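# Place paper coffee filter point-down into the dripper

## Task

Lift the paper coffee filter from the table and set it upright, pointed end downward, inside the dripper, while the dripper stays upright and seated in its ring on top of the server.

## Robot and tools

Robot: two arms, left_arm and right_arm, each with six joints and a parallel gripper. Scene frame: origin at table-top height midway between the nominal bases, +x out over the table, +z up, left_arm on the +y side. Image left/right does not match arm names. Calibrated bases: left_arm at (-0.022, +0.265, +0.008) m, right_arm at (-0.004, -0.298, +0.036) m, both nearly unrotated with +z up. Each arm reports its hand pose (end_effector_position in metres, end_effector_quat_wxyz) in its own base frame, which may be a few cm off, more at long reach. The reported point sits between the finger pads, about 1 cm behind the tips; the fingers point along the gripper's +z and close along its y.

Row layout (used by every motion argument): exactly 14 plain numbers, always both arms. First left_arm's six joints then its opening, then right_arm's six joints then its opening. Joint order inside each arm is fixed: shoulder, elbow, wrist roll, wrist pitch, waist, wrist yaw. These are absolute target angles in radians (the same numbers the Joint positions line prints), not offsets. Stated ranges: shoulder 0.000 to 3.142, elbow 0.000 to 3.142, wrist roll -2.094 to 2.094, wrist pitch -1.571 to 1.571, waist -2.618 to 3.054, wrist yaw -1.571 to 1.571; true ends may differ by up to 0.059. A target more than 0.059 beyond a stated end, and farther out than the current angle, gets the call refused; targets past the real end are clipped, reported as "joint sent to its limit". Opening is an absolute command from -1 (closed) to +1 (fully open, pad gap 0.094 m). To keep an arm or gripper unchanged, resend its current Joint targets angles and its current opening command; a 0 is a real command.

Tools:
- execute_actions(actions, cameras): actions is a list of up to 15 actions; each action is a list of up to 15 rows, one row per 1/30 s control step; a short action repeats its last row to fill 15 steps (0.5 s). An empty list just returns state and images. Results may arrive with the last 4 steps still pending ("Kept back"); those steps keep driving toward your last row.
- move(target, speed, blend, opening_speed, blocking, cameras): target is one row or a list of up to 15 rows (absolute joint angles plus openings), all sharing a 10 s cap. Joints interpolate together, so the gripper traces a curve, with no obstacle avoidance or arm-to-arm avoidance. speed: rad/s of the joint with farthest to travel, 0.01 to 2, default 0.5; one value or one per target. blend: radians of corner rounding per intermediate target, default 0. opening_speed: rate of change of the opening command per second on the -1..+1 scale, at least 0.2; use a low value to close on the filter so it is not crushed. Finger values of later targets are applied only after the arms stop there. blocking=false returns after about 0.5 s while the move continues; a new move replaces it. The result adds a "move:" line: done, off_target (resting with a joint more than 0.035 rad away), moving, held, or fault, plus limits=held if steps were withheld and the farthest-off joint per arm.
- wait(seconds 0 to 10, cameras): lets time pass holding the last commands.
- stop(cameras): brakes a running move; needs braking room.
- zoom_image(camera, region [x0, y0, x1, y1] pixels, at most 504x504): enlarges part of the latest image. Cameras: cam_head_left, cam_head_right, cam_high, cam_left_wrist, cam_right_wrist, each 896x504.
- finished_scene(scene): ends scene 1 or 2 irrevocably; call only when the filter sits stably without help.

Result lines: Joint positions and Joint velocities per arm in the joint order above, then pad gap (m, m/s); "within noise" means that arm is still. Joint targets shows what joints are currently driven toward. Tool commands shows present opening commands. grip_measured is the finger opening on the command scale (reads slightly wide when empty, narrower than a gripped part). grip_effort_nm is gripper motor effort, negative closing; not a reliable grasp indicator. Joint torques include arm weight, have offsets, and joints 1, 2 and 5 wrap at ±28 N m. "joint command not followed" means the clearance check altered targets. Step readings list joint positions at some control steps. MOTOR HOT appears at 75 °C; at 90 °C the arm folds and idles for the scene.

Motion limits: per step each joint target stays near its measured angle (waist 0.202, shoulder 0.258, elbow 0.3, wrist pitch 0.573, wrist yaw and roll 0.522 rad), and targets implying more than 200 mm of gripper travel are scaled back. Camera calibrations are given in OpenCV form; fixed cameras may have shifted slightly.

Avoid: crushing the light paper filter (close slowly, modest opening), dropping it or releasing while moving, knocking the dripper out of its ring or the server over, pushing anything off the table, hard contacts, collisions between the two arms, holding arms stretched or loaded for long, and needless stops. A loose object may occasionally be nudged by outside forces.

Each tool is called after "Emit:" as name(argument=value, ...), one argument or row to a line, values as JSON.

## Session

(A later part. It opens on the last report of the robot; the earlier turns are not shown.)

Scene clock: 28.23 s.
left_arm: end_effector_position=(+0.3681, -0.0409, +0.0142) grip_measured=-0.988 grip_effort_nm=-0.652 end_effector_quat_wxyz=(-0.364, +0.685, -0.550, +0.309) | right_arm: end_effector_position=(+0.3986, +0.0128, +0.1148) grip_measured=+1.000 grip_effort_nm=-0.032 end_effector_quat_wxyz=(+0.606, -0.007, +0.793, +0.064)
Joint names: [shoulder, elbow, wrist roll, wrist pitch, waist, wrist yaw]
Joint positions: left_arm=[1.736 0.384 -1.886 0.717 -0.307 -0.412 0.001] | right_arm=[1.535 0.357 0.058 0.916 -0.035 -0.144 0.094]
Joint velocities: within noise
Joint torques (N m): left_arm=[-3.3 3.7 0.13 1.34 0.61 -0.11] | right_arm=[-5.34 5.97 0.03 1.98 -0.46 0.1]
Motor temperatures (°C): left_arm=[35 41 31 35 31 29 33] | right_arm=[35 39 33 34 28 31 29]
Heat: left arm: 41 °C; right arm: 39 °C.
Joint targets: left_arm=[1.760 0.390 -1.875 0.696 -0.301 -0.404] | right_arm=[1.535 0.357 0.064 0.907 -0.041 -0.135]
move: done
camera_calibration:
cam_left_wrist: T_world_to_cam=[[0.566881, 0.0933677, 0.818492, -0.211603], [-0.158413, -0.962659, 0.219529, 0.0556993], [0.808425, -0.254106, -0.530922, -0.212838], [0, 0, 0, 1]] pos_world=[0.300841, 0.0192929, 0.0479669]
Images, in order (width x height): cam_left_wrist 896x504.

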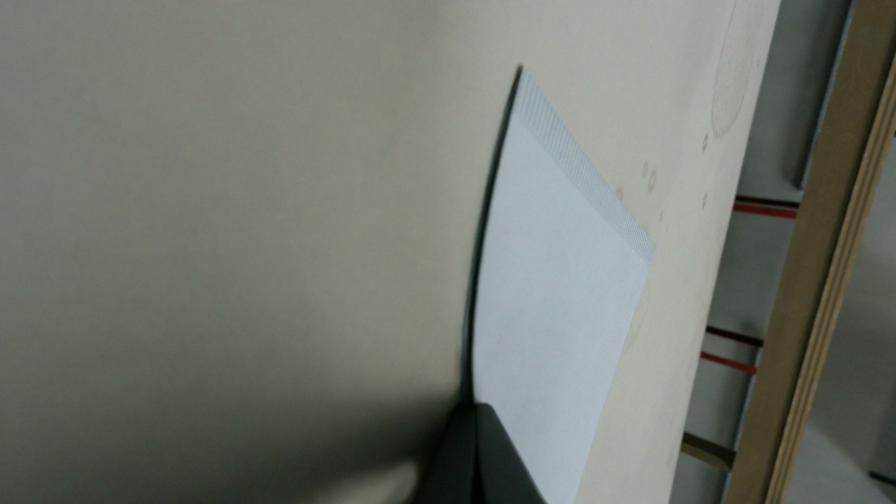

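Emit:
move(
  target=[1.548,0.441,-1.875,0.433,-0.301,-0.404,-1,1.535,0.357,0.064,0.907,-0.041,-0.135,1],
  speed=0.15,
  cameras=["cam_left_wrist","cam_high","cam_head_left"],
)

Scene clock: 30.83 s.
left_arm: end_effector_position=(+0.3597, -0.0390, +0.0343) grip_measured=-0.988 grip_effort_nm=-0.647 end_effector_quat_wxyz=(-0.353, +0.690, -0.563, +0.287) | right_arm: end_effector_position=(+0.3986, +0.0128, +0.1148) grip_measured=+1.000 grip_effort_nm=-0.032 end_effector_quat_wxyz=(+0.606, -0.007, +0.793, +0.064)
Joint names: [shoulder, elbow, wrist roll, wrist pitch, waist, wrist yaw]
Joint positions: left_arm=[1.57 0.419 -1.886 0.46 -0.307 -0.408 0.001] | right_arm=[1.535 0.357 0.058 0.916 -0.035 -0.144 0.094]
Joint velocities: within noise
Joint torques (N m): left_arm=[-6.06 5.65 0.13 1.22 0.61 -0.18] | right_arm=[-5.34 5.94 0.03 1.98 -0.46 0.09]
Motor temperatures (°C): left_arm=[35 41 31 35 31 29 33] | right_arm=[35 39 33 34 28 31 29]
Heat: left arm: 41 °C; right arm: 39 °C.
Joint targets: left_arm=[1.548 0.441 -1.875 0.433 -0.301 -0.404] | right_arm=[1.535 0.357 0.064 0.907 -0.041 -0.135]
move: done
camera_calibration:
cam_left_wrist: T_world_to_cam=[[0.610515, 0.0794847, 0.788006, -0.238729], [-0.150126, -0.9653, 0.213679, 0.0489296], [0.777647, -0.248754, -0.577397, -0.182042], [0, 0, 0, 1]] pos_world=[0.294657, 0.0209232, 0.0725541]
Images, in order (width x height): cam_head_left 896x504, cam_high 896x504, cam_left_wrist 896x504.

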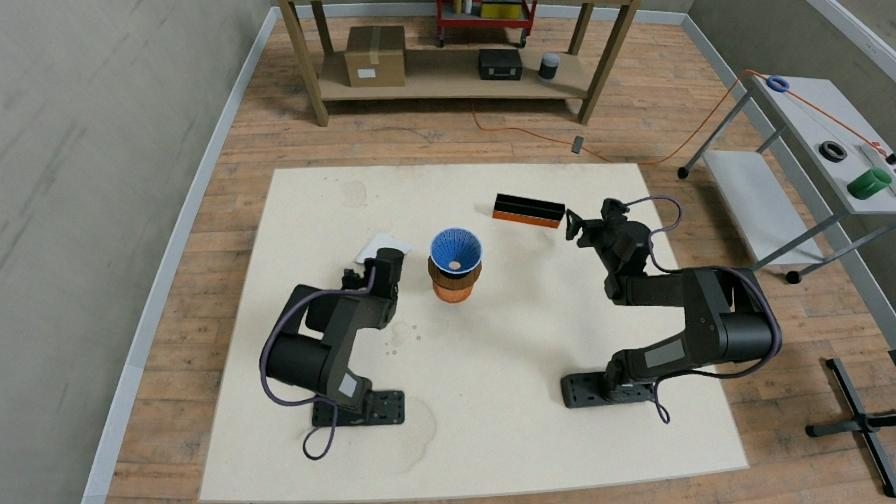

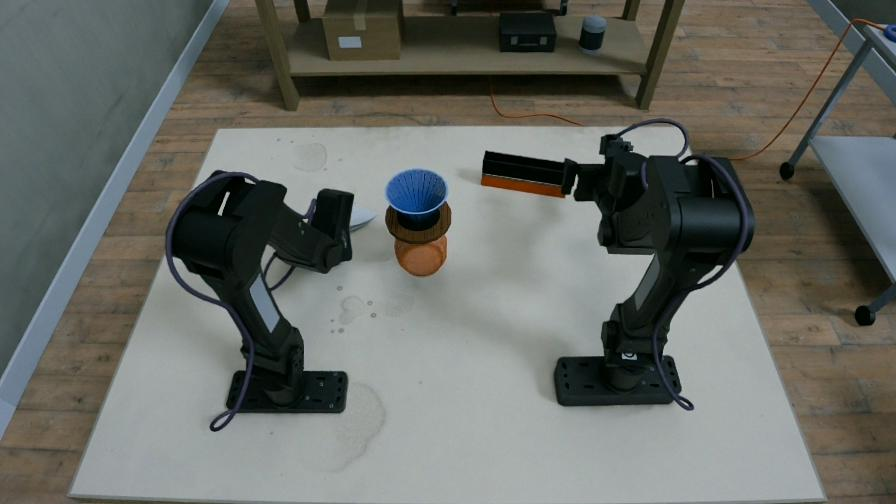

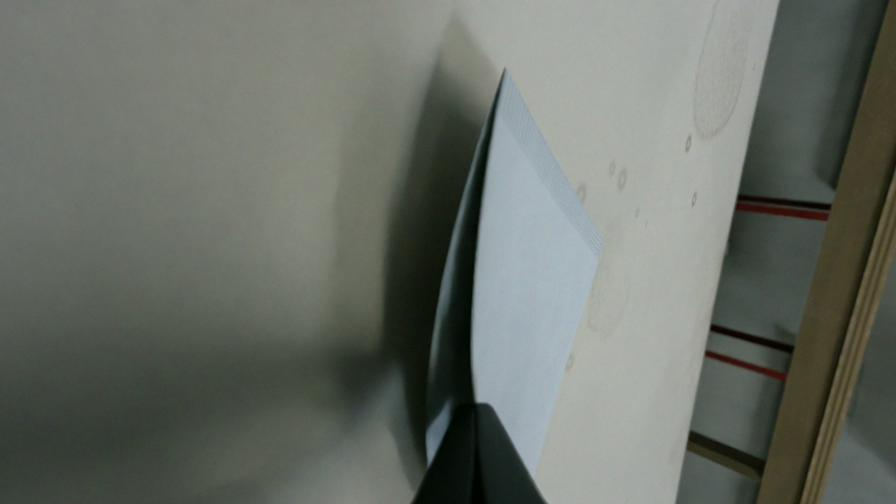

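Emit:
move(
  target=[
    [1.213,0.606,-1.89,-0.072,-0.319,-0.418,-1,1.535,0.357,0.064,0.907,-0.041,-0.135,1],
    [1.447,1.755,-1.57,-1.355,-0.25,0,-1,1.535,0.357,0.064,0.907,-0.041,-0.135,1],
  ],
  speed=0.4,
  blend=0.1,
)

Scene clock: 36.80 s.
left_arm: end_effector_position=(+0.3177, -0.0808, +0.2948) grip_measured=-0.988 grip_effort_nm=-0.637 end_effector_quat_wxyz=(+0.163, -0.593, +0.760, -0.208) | right_arm: end_effector_position=(+0.3986, +0.0128, +0.1147) grip_measured=+1.000 grip_effort_nm=-0.032 end_effector_quat_wxyz=(+0.606, -0.007, +0.793, +0.064)
Joint names: [shoulder, elbow, wrist roll, wrist pitch, waist, wrist yaw]
Joint positions: left_arm=[1.435 1.729 -1.579 -1.331 -0.256 -0.007 0.001] | right_arm=[1.535 0.357 0.058 0.915 -0.035 -0.144 0.094]
Joint velocities: within noise
Joint torques (N m): left_arm=[-3.38 6.84 0.13 0.89 0.64 0.02] | right_arm=[-5.33 5.94 0.03 1.98 -0.46 0.09]
Motor temperatures (°C): left_arm=[35 42 31 35 31 29 33] | right_arm=[35 39 33 35 28 31 29]
Heat: left arm: 42 °C; right arm: 39 °C.
Joint targets: left_arm=[1.447 1.755 -1.570 -1.355 -0.250 0.000] | right_arm=[1.535 0.357 0.064 0.907 -0.041 -0.135]
move: done
camera_calibration:
cam_left_wrist: T_world_to_cam=[[0.84093, -0.256395, 0.476547, -0.423515], [-0.442062, -0.833408, 0.331681, 0.0152501], [0.312117, -0.489584, -0.814181, 0.188917], [0, 0, 0, 1]] pos_world=[0.303924, -0.00338693, 0.35058]
cam_right_wrist: T_world_to_cam=[[0.0906535, -0.979307, -0.180944, 0.00385493], [-0.64806, 0.0799489, -0.757382, 0.382485], [0.756175, 0.185922, -0.627401, -0.14139], [0, 0, 0, 1]] pos_world=[0.354439, -0.000516538, 0.201676]

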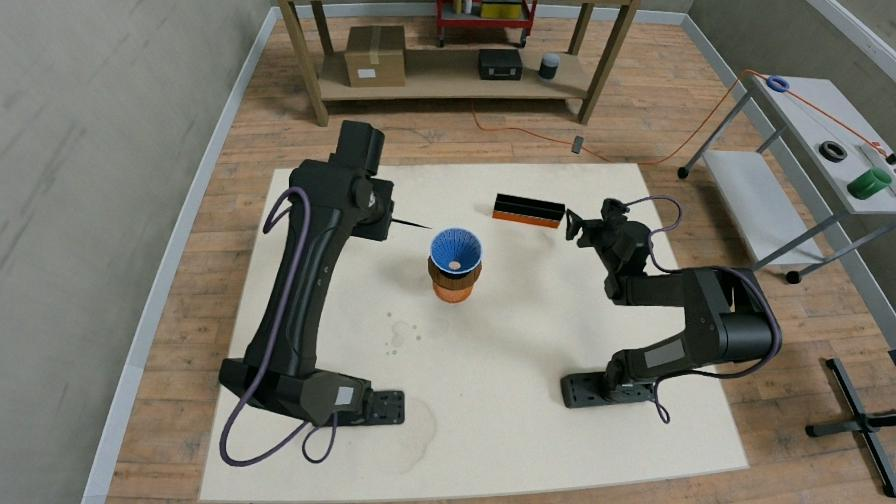

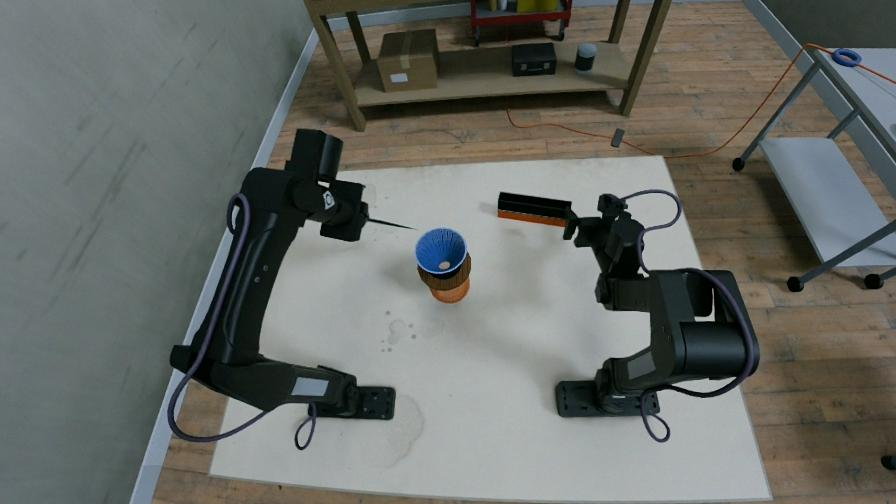

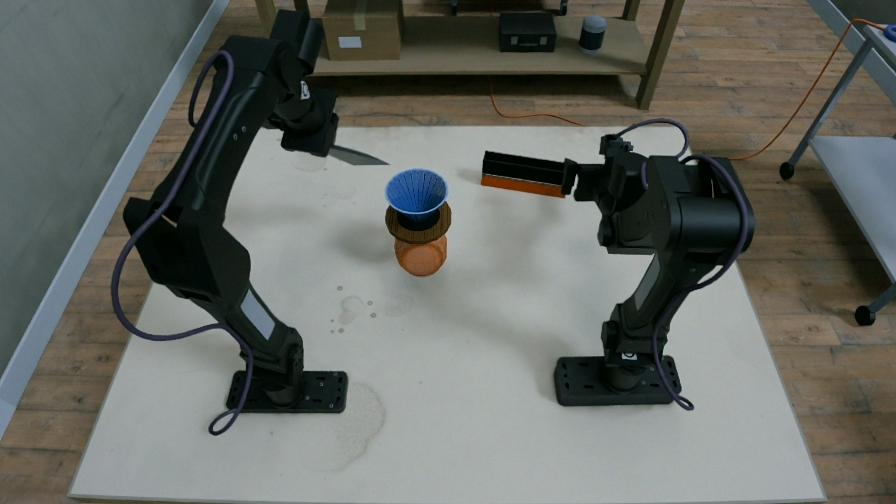

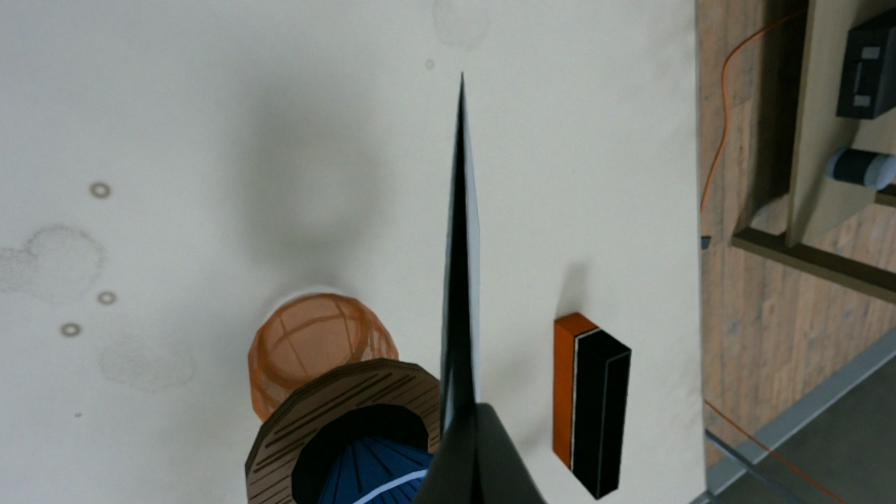

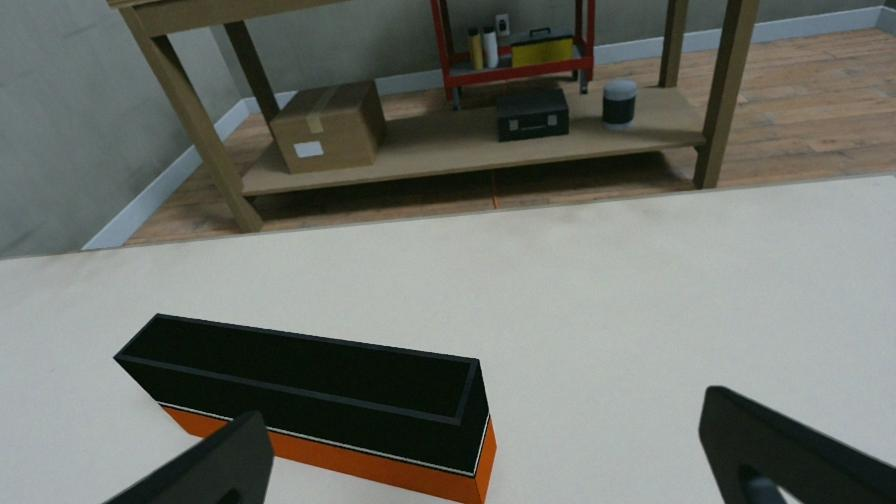

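Emit:
zoom_image(
  camera="cam_high",
  region=[260, 60, 480, 290],
)

Emit:
zoom_image(
  camera="cam_left_wrist",
  region=[220, 40, 660, 504],
)

Emit:
zoom_image(
  camera="cam_head_right",
  region=[260, 110, 500, 310],
)

Scaled by 2.191 from the camera's 896x504 image, which has a finer 1280x720 frame.

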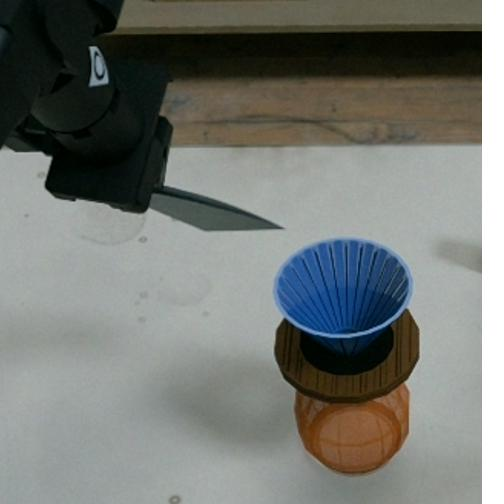

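Scaled by 1.086 from the camera's 896x504 image, which has a finer 1280x720 frame.

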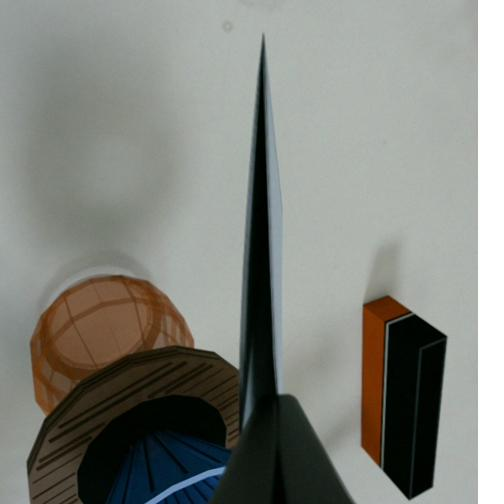

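Scaled by 2.100 from the camera's 896x504 image, which has a finer 1280x720 frame.

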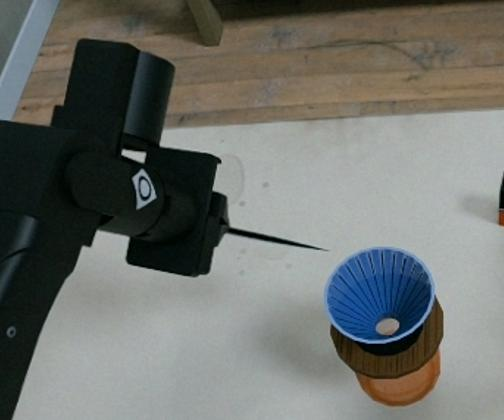

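Emit:
move(
  target=[1.4496,1.957,-1.57,-1.554,-0.45,0,-1,1.535,0.357,0.064,0.907,-0.041,-0.135,1],
  speed=0.4,
)

Emit:
zoom_image(
  camera="cam_left_wrist",
  region=[250, 0, 750, 504],
)

Scene clock: 39.43 s.
left_arm: end_effector_position=(+0.2711, -0.1279, +0.3357) grip_measured=-0.988 grip_effort_nm=-0.647 end_effector_quat_wxyz=(+0.141, -0.518, +0.814, -0.223) | right_arm: end_effector_position=(+0.3986, +0.0128, +0.1147) grip_measured=+1.000 grip_effort_nm=-0.032 end_effector_quat_wxyz=(+0.606, -0.007, +0.793, +0.064)
Joint names: [shoulder, elbow, wrist roll, wrist pitch, waist, wrist yaw]
Joint positions: left_arm=[1.441 1.935 -1.578 -1.53 -0.446 -0.003 0.001] | right_arm=[1.535 0.357 0.058 0.915 -0.035 -0.144 0.094]
Joint velocities: within noise
Joint torques (N m): left_arm=[-3.14 5.89 0.12 0.9 -0.42 0.01] | right_arm=[-5.35 5.94 0.03 1.99 -0.44 0.09]
Motor temperatures (°C): left_arm=[35 42 31 35 31 29 33] | right_arm=[35 39 33 35 28 31 29]
Heat: left arm: 42 °C; right arm: 39 °C.
Joint targets: left_arm=[1.450 1.957 -1.570 -1.554 -0.450 0.000] | right_arm=[1.535 0.357 0.064 0.907 -0.041 -0.135]
move: done
camera_calibration:
cam_left_wrist: T_world_to_cam=[[0.776572, -0.411208, 0.477329, -0.418468], [-0.593301, -0.732205, 0.33447, -0.00516518], [0.211966, -0.54294, -0.81258, 0.233451], [0, 0, 0, 1]] pos_world=[0.272422, -0.0491097, 0.391172]
cam_right_wrist: T_world_to_cam=[[0.0906535, -0.979307, -0.180944, 0.00385493], [-0.64806, 0.0799489, -0.757382, 0.382485], [0.756175, 0.185922, -0.627401, -0.14139], [0, 0, 0, 1]] pos_world=[0.354439, -0.000516538, 0.201676]

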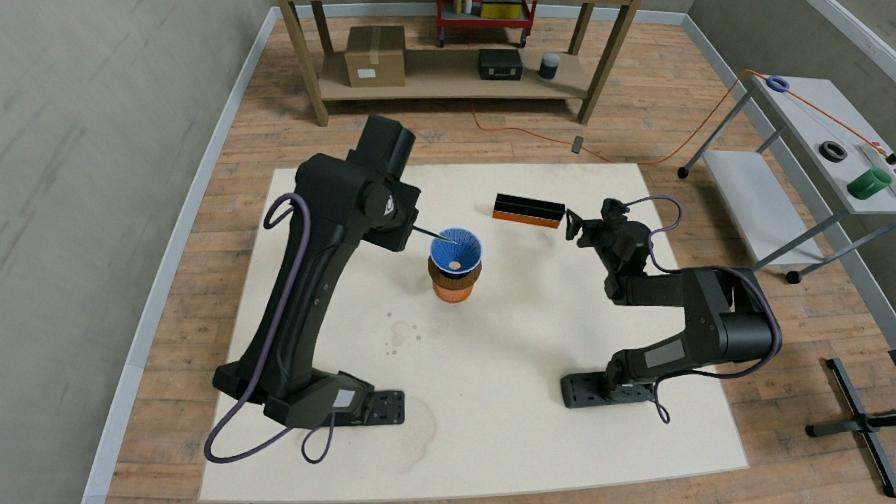

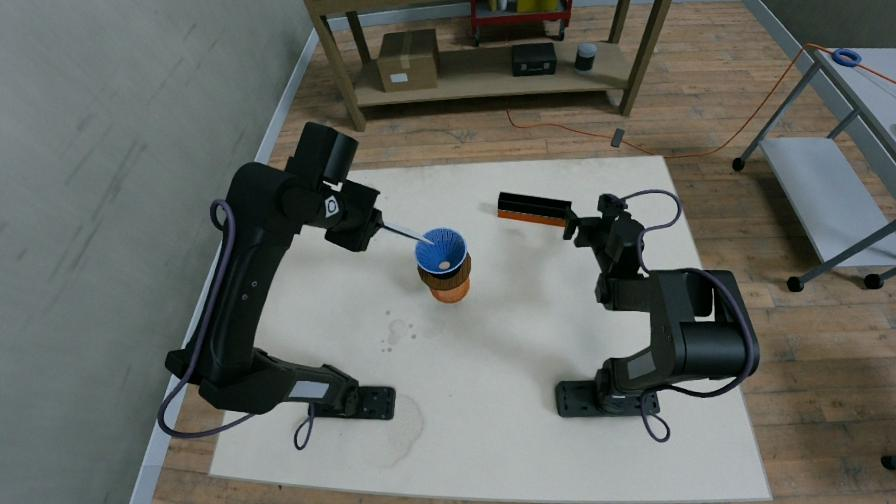

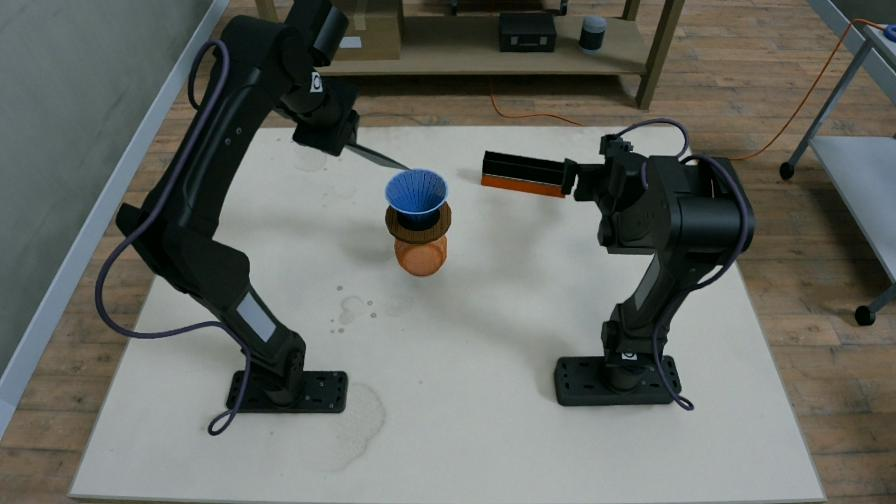

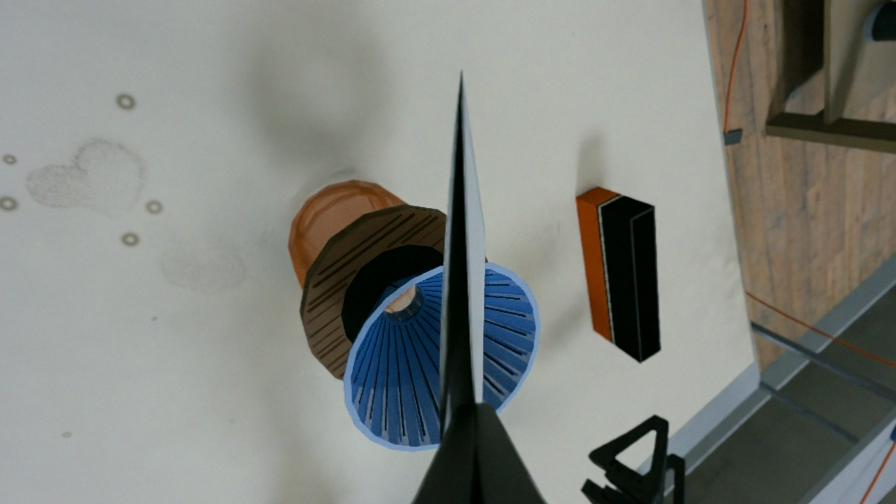

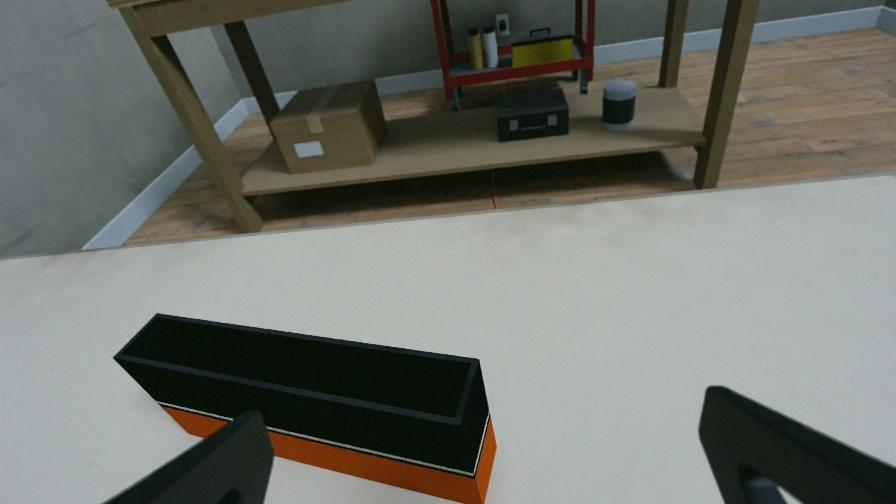

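Scaled by 1.000.

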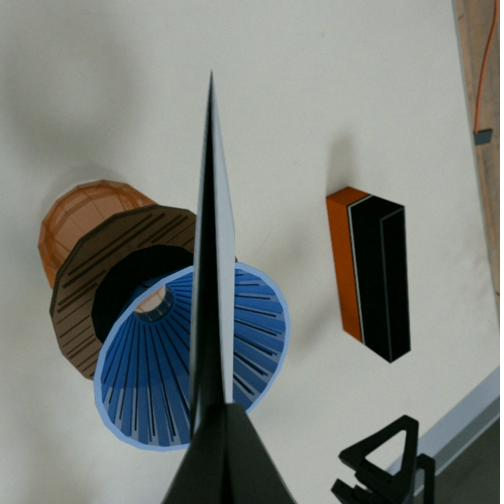

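Emit:
move(
  target=[1.489,1.920,-1.57,-1.503,-0.501,0.22,-1,1.535,0.357,0.064,0.907,-0.041,-0.135,1],
  speed=0.3,
)

Emit:
zoom_image(
  camera="cam_left_wrist",
  region=[250, 0, 750, 504],
)

Emit:
zoom_image(
  camera="cam_head_right",
  region=[340, 150, 520, 320],
)

Emit:
zoom_image(
  camera="cam_head_left",
  region=[370, 150, 550, 320],
)

Emit:
zoom_image(
  camera="cam_high",
  region=[320, 90, 500, 290],
)

Scene clock: 42.33 s.
left_arm: end_effector_position=(+0.2543, -0.1785, +0.3302) grip_measured=-0.988 grip_effort_nm=-0.647 end_effector_quat_wxyz=(+0.041, -0.473, +0.838, -0.268) | right_arm: end_effector_position=(+0.3986, +0.0128, +0.1147) grip_measured=+1.000 grip_effort_nm=-0.037 end_effector_quat_wxyz=(+0.606, -0.007, +0.793, +0.064)
Joint names: [shoulder, elbow, wrist roll, wrist pitch, waist, wrist yaw]
Joint positions: left_arm=[1.478 1.935 -1.578 -1.516 -0.496 0.209 0.001] | right_arm=[1.535 0.357 0.058 0.915 -0.035 -0.144 0.094]
Joint velocities: within noise
Joint torques (N m): left_arm=[-3.21 3.33 0.11 1.17 -0.49 0.21] | right_arm=[-5.33 5.96 0.03 1.98 -0.46 0.09]
Motor temperatures (°C): left_arm=[35 42 31 35 31 29 33] | right_arm=[35 39 33 35 28 31 29]
Heat: left arm: 42 °C; right arm: 39 °C.
Joint targets: left_arm=[1.489 1.920 -1.570 -1.503 -0.501 0.220] | right_arm=[1.535 0.357 0.064 0.907 -0.041 -0.135]
move: done
camera_calibration:
cam_left_wrist: T_world_to_cam=[[0.757573, -0.459257, 0.463859, -0.42289], [-0.65181, -0.570376, 0.499816, -0.0611784], [0.0350297, -0.680995, -0.73145, 0.198633], [0, 0, 0, 1]] pos_world=[0.273535, -0.0938421, 0.372029]
cam_right_wrist: T_world_to_cam=[[0.0906535, -0.979307, -0.180944, 0.00385493], [-0.64806, 0.0799489, -0.757382, 0.382485], [0.756175, 0.185922, -0.627401, -0.14139], [0, 0, 0, 1]] pos_world=[0.354439, -0.000516538, 0.201676]

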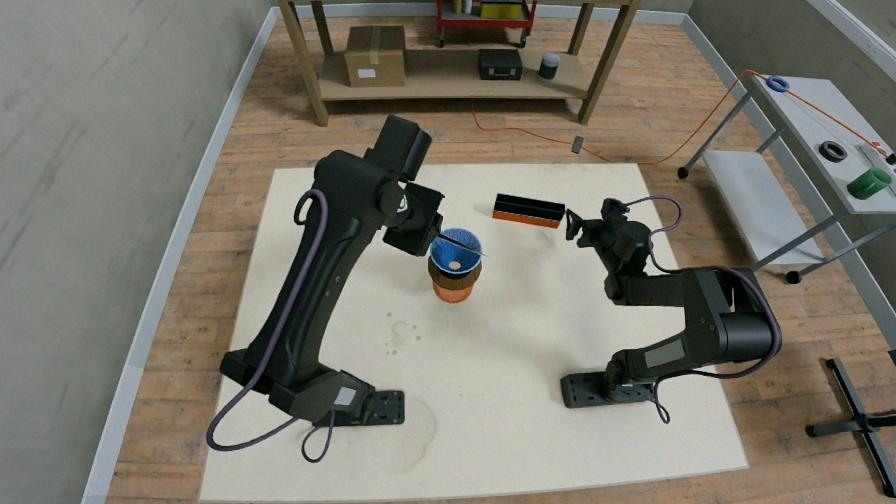

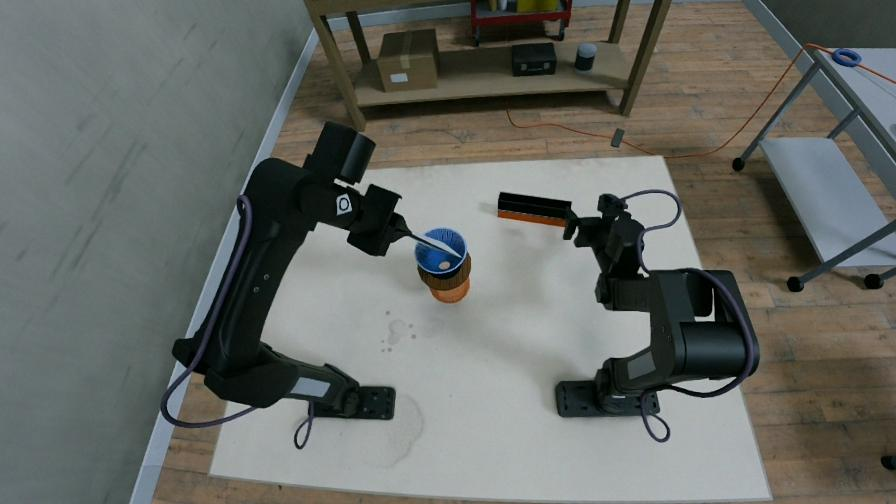

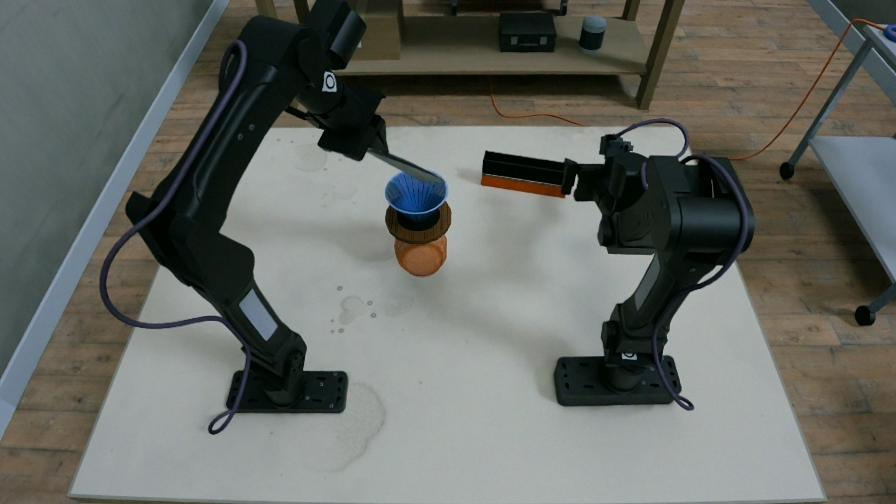

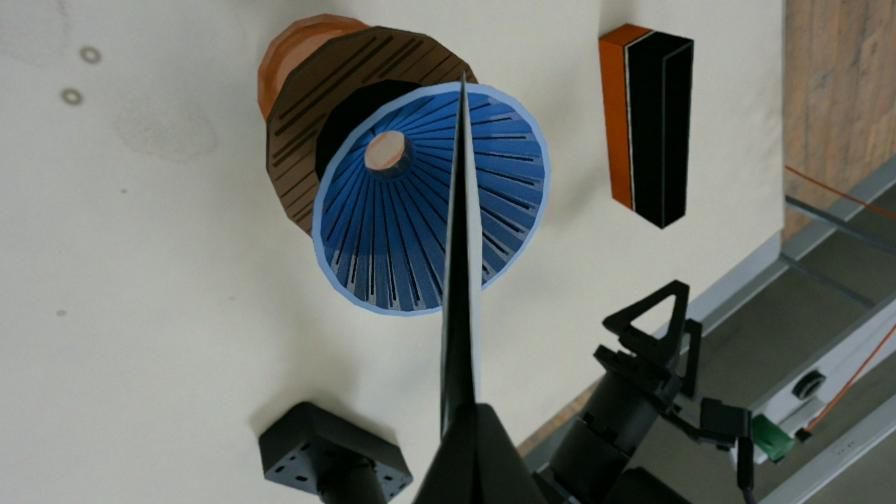

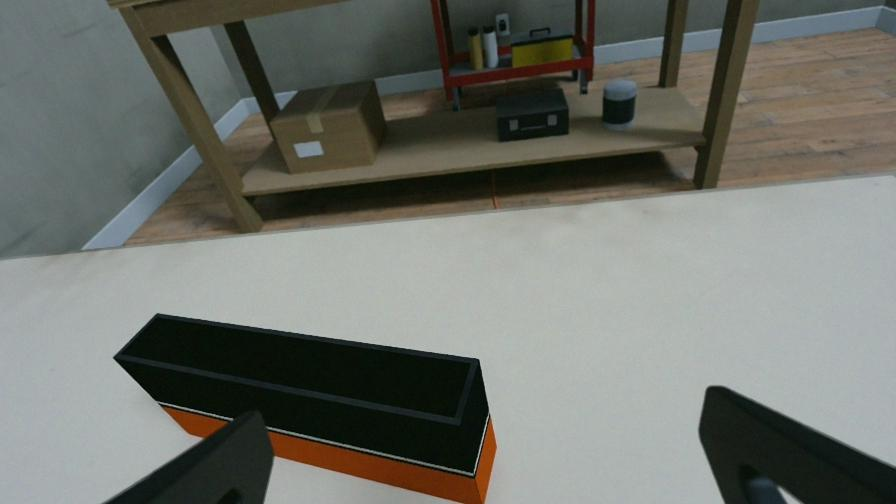

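Scaled by 1.000.

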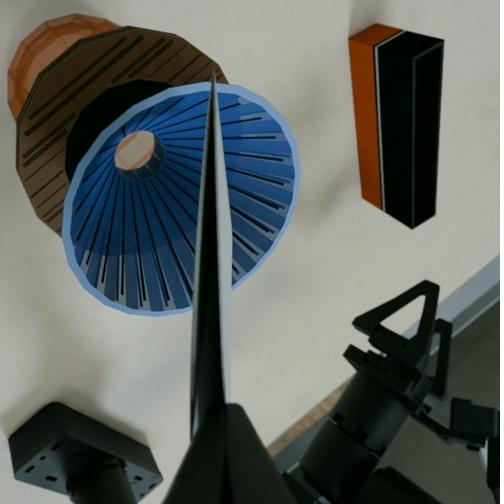

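Scaled by 2.800 from the camera's 896x504 image, which has a finer 1280x720 frame.

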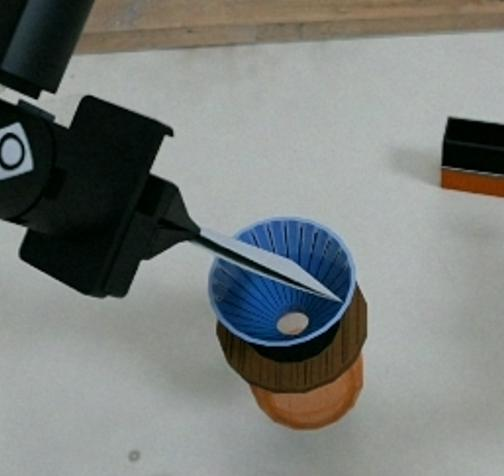

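Scaled by 2.800 from the camera's 896x504 image, which has a finer 1280x720 frame.

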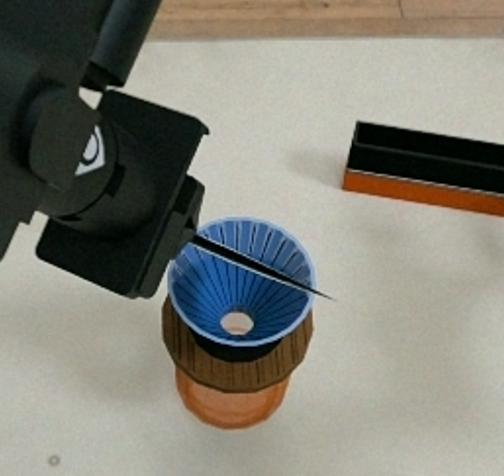

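Scaled by 2.520 from the camera's 896x504 image, which has a finer 1280x720 frame.

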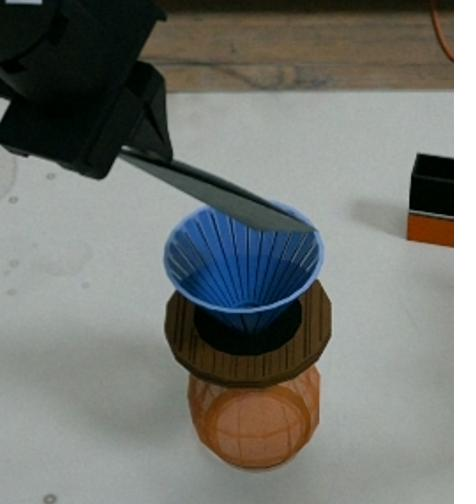

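Emit:
move(
  target=[1.4165,1.582,-1.57,-1.318,-0.496,0.228,-1,1.535,0.357,0.064,0.907,-0.041,-0.135,1],
  speed=0.25,
)

Emit:
zoom_image(
  camera="cam_head_right",
  region=[340, 150, 520, 320],
)

Emit:
zoom_image(
  camera="cam_high",
  region=[320, 90, 500, 290],
)

Scene clock: 45.50 s.
left_arm: end_effector_position=(+0.2568, -0.1816, +0.2516) grip_measured=-0.988 grip_effort_nm=-0.647 end_effector_quat_wxyz=(+0.007, -0.484, +0.847, -0.221) | right_arm: end_effector_position=(+0.3986, +0.0128, +0.1147) grip_measured=+1.000 grip_effort_nm=-0.037 end_effector_quat_wxyz=(+0.606, -0.007, +0.793, +0.064)
Joint names: [shoulder, elbow, wrist roll, wrist pitch, waist, wrist yaw]
Joint positions: left_arm=[1.443 1.597 -1.577 -1.333 -0.496 0.218 0.001] | right_arm=[1.535 0.357 0.058 0.915 -0.035 -0.144 0.094]
Joint velocities: within noise
Joint torques (N m): left_arm=[-6.32 3.96 0.11 1.03 -0.06 0.24] | right_arm=[-5.34 5.94 0.04 1.98 -0.46 0.09]
Motor temperatures (°C): left_arm=[35 41 31 35 31 29 34] | right_arm=[34 39 33 35 28 31 29]
Heat: left arm: 41 °C; right arm: 39 °C.
Joint targets: left_arm=[1.417 1.582 -1.570 -1.318 -0.496 0.228] | right_arm=[1.535 0.357 0.064 0.907 -0.041 -0.135]
move: done
camera_calibration:
cam_left_wrist: T_world_to_cam=[[0.800277, -0.483074, 0.355241, -0.377776], [-0.597581, -0.593583, 0.539032, -0.0501138], [-0.0495273, -0.64366, -0.763707, 0.175563], [0, 0, 0, 1]] pos_world=[0.281073, -0.0992373, 0.295293]
cam_right_wrist: T_world_to_cam=[[0.0906535, -0.979307, -0.180944, 0.00385493], [-0.64806, 0.0799489, -0.757382, 0.382485], [0.756175, 0.185922, -0.627401, -0.14139], [0, 0, 0, 1]] pos_world=[0.354439, -0.000516538, 0.201676]

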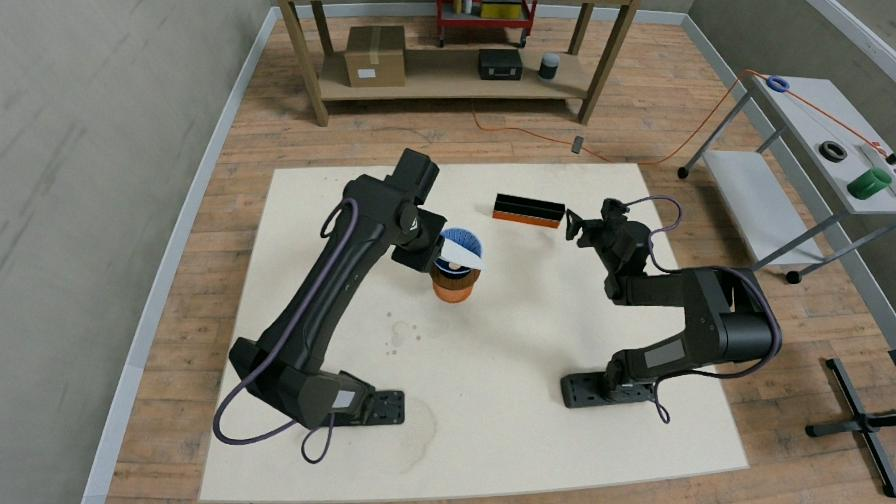

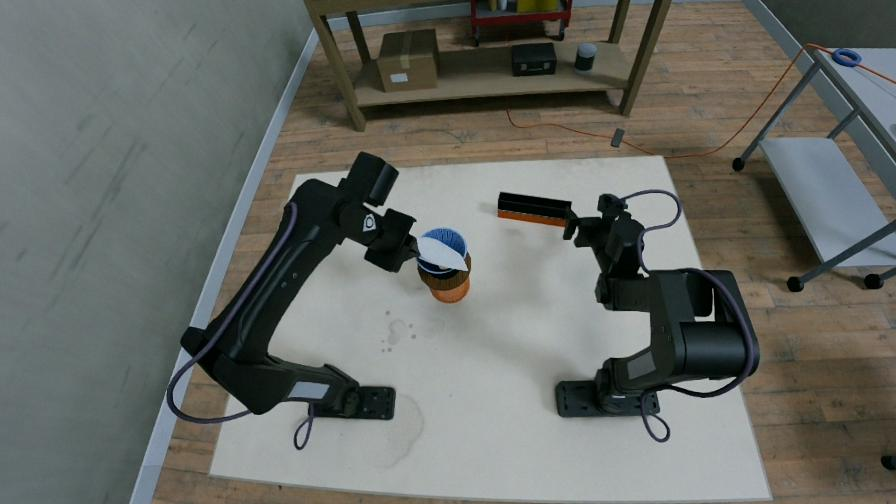

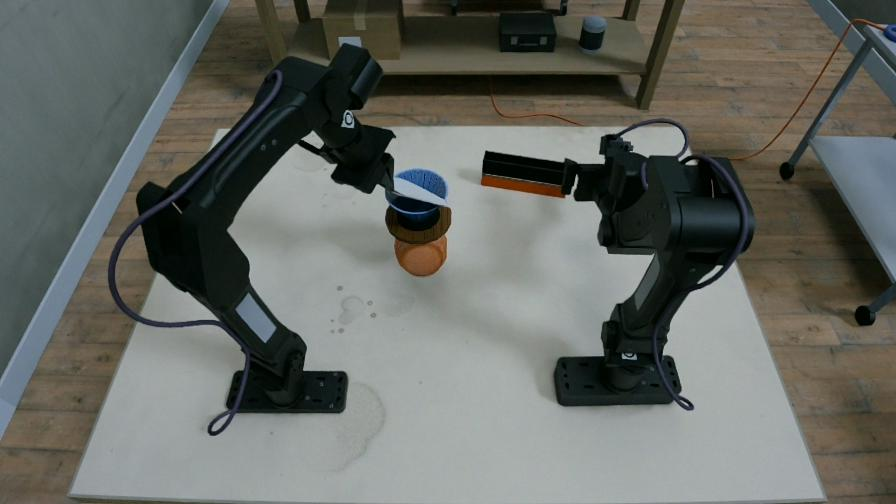

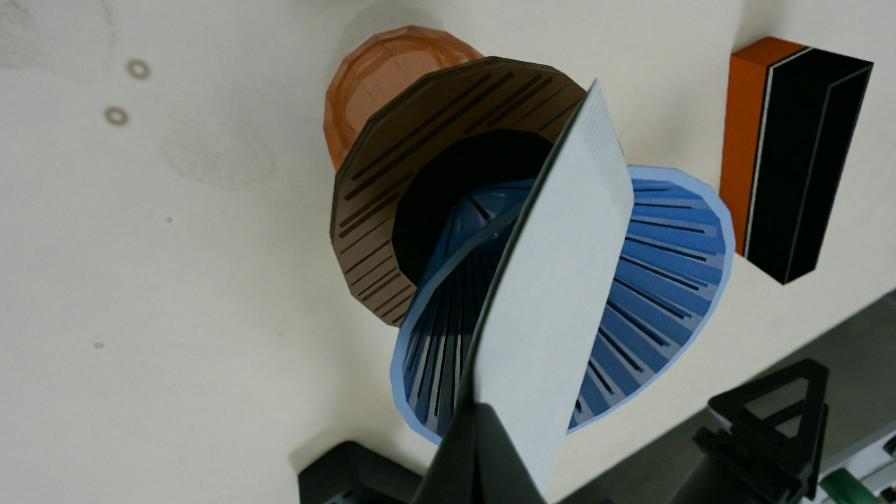

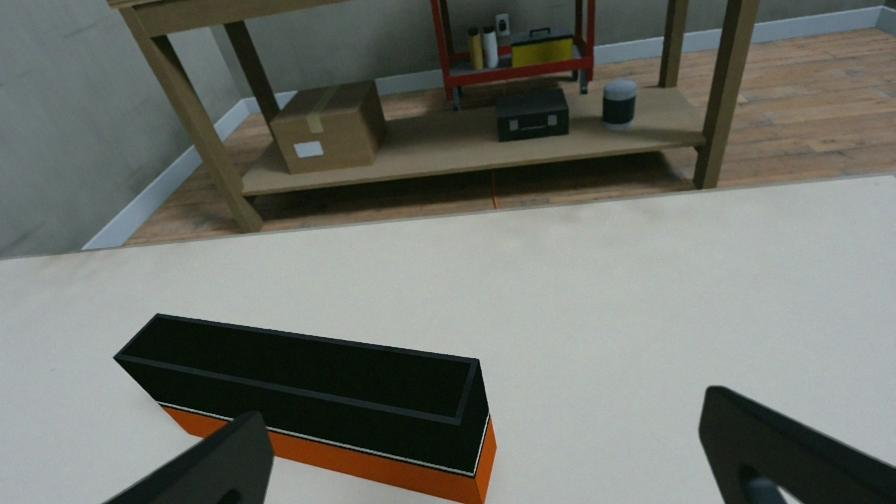

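Scaled by 2.800 from the camera's 896x504 image, which has a finer 1280x720 frame.

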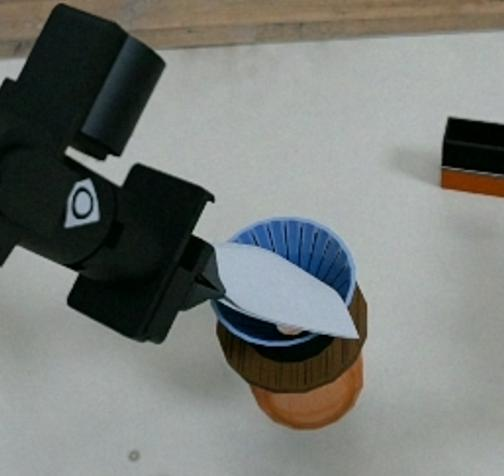

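Scaled by 2.520 from the camera's 896x504 image, which has a finer 1280x720 frame.

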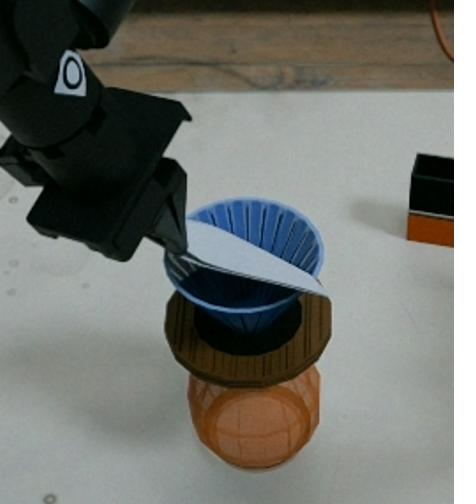

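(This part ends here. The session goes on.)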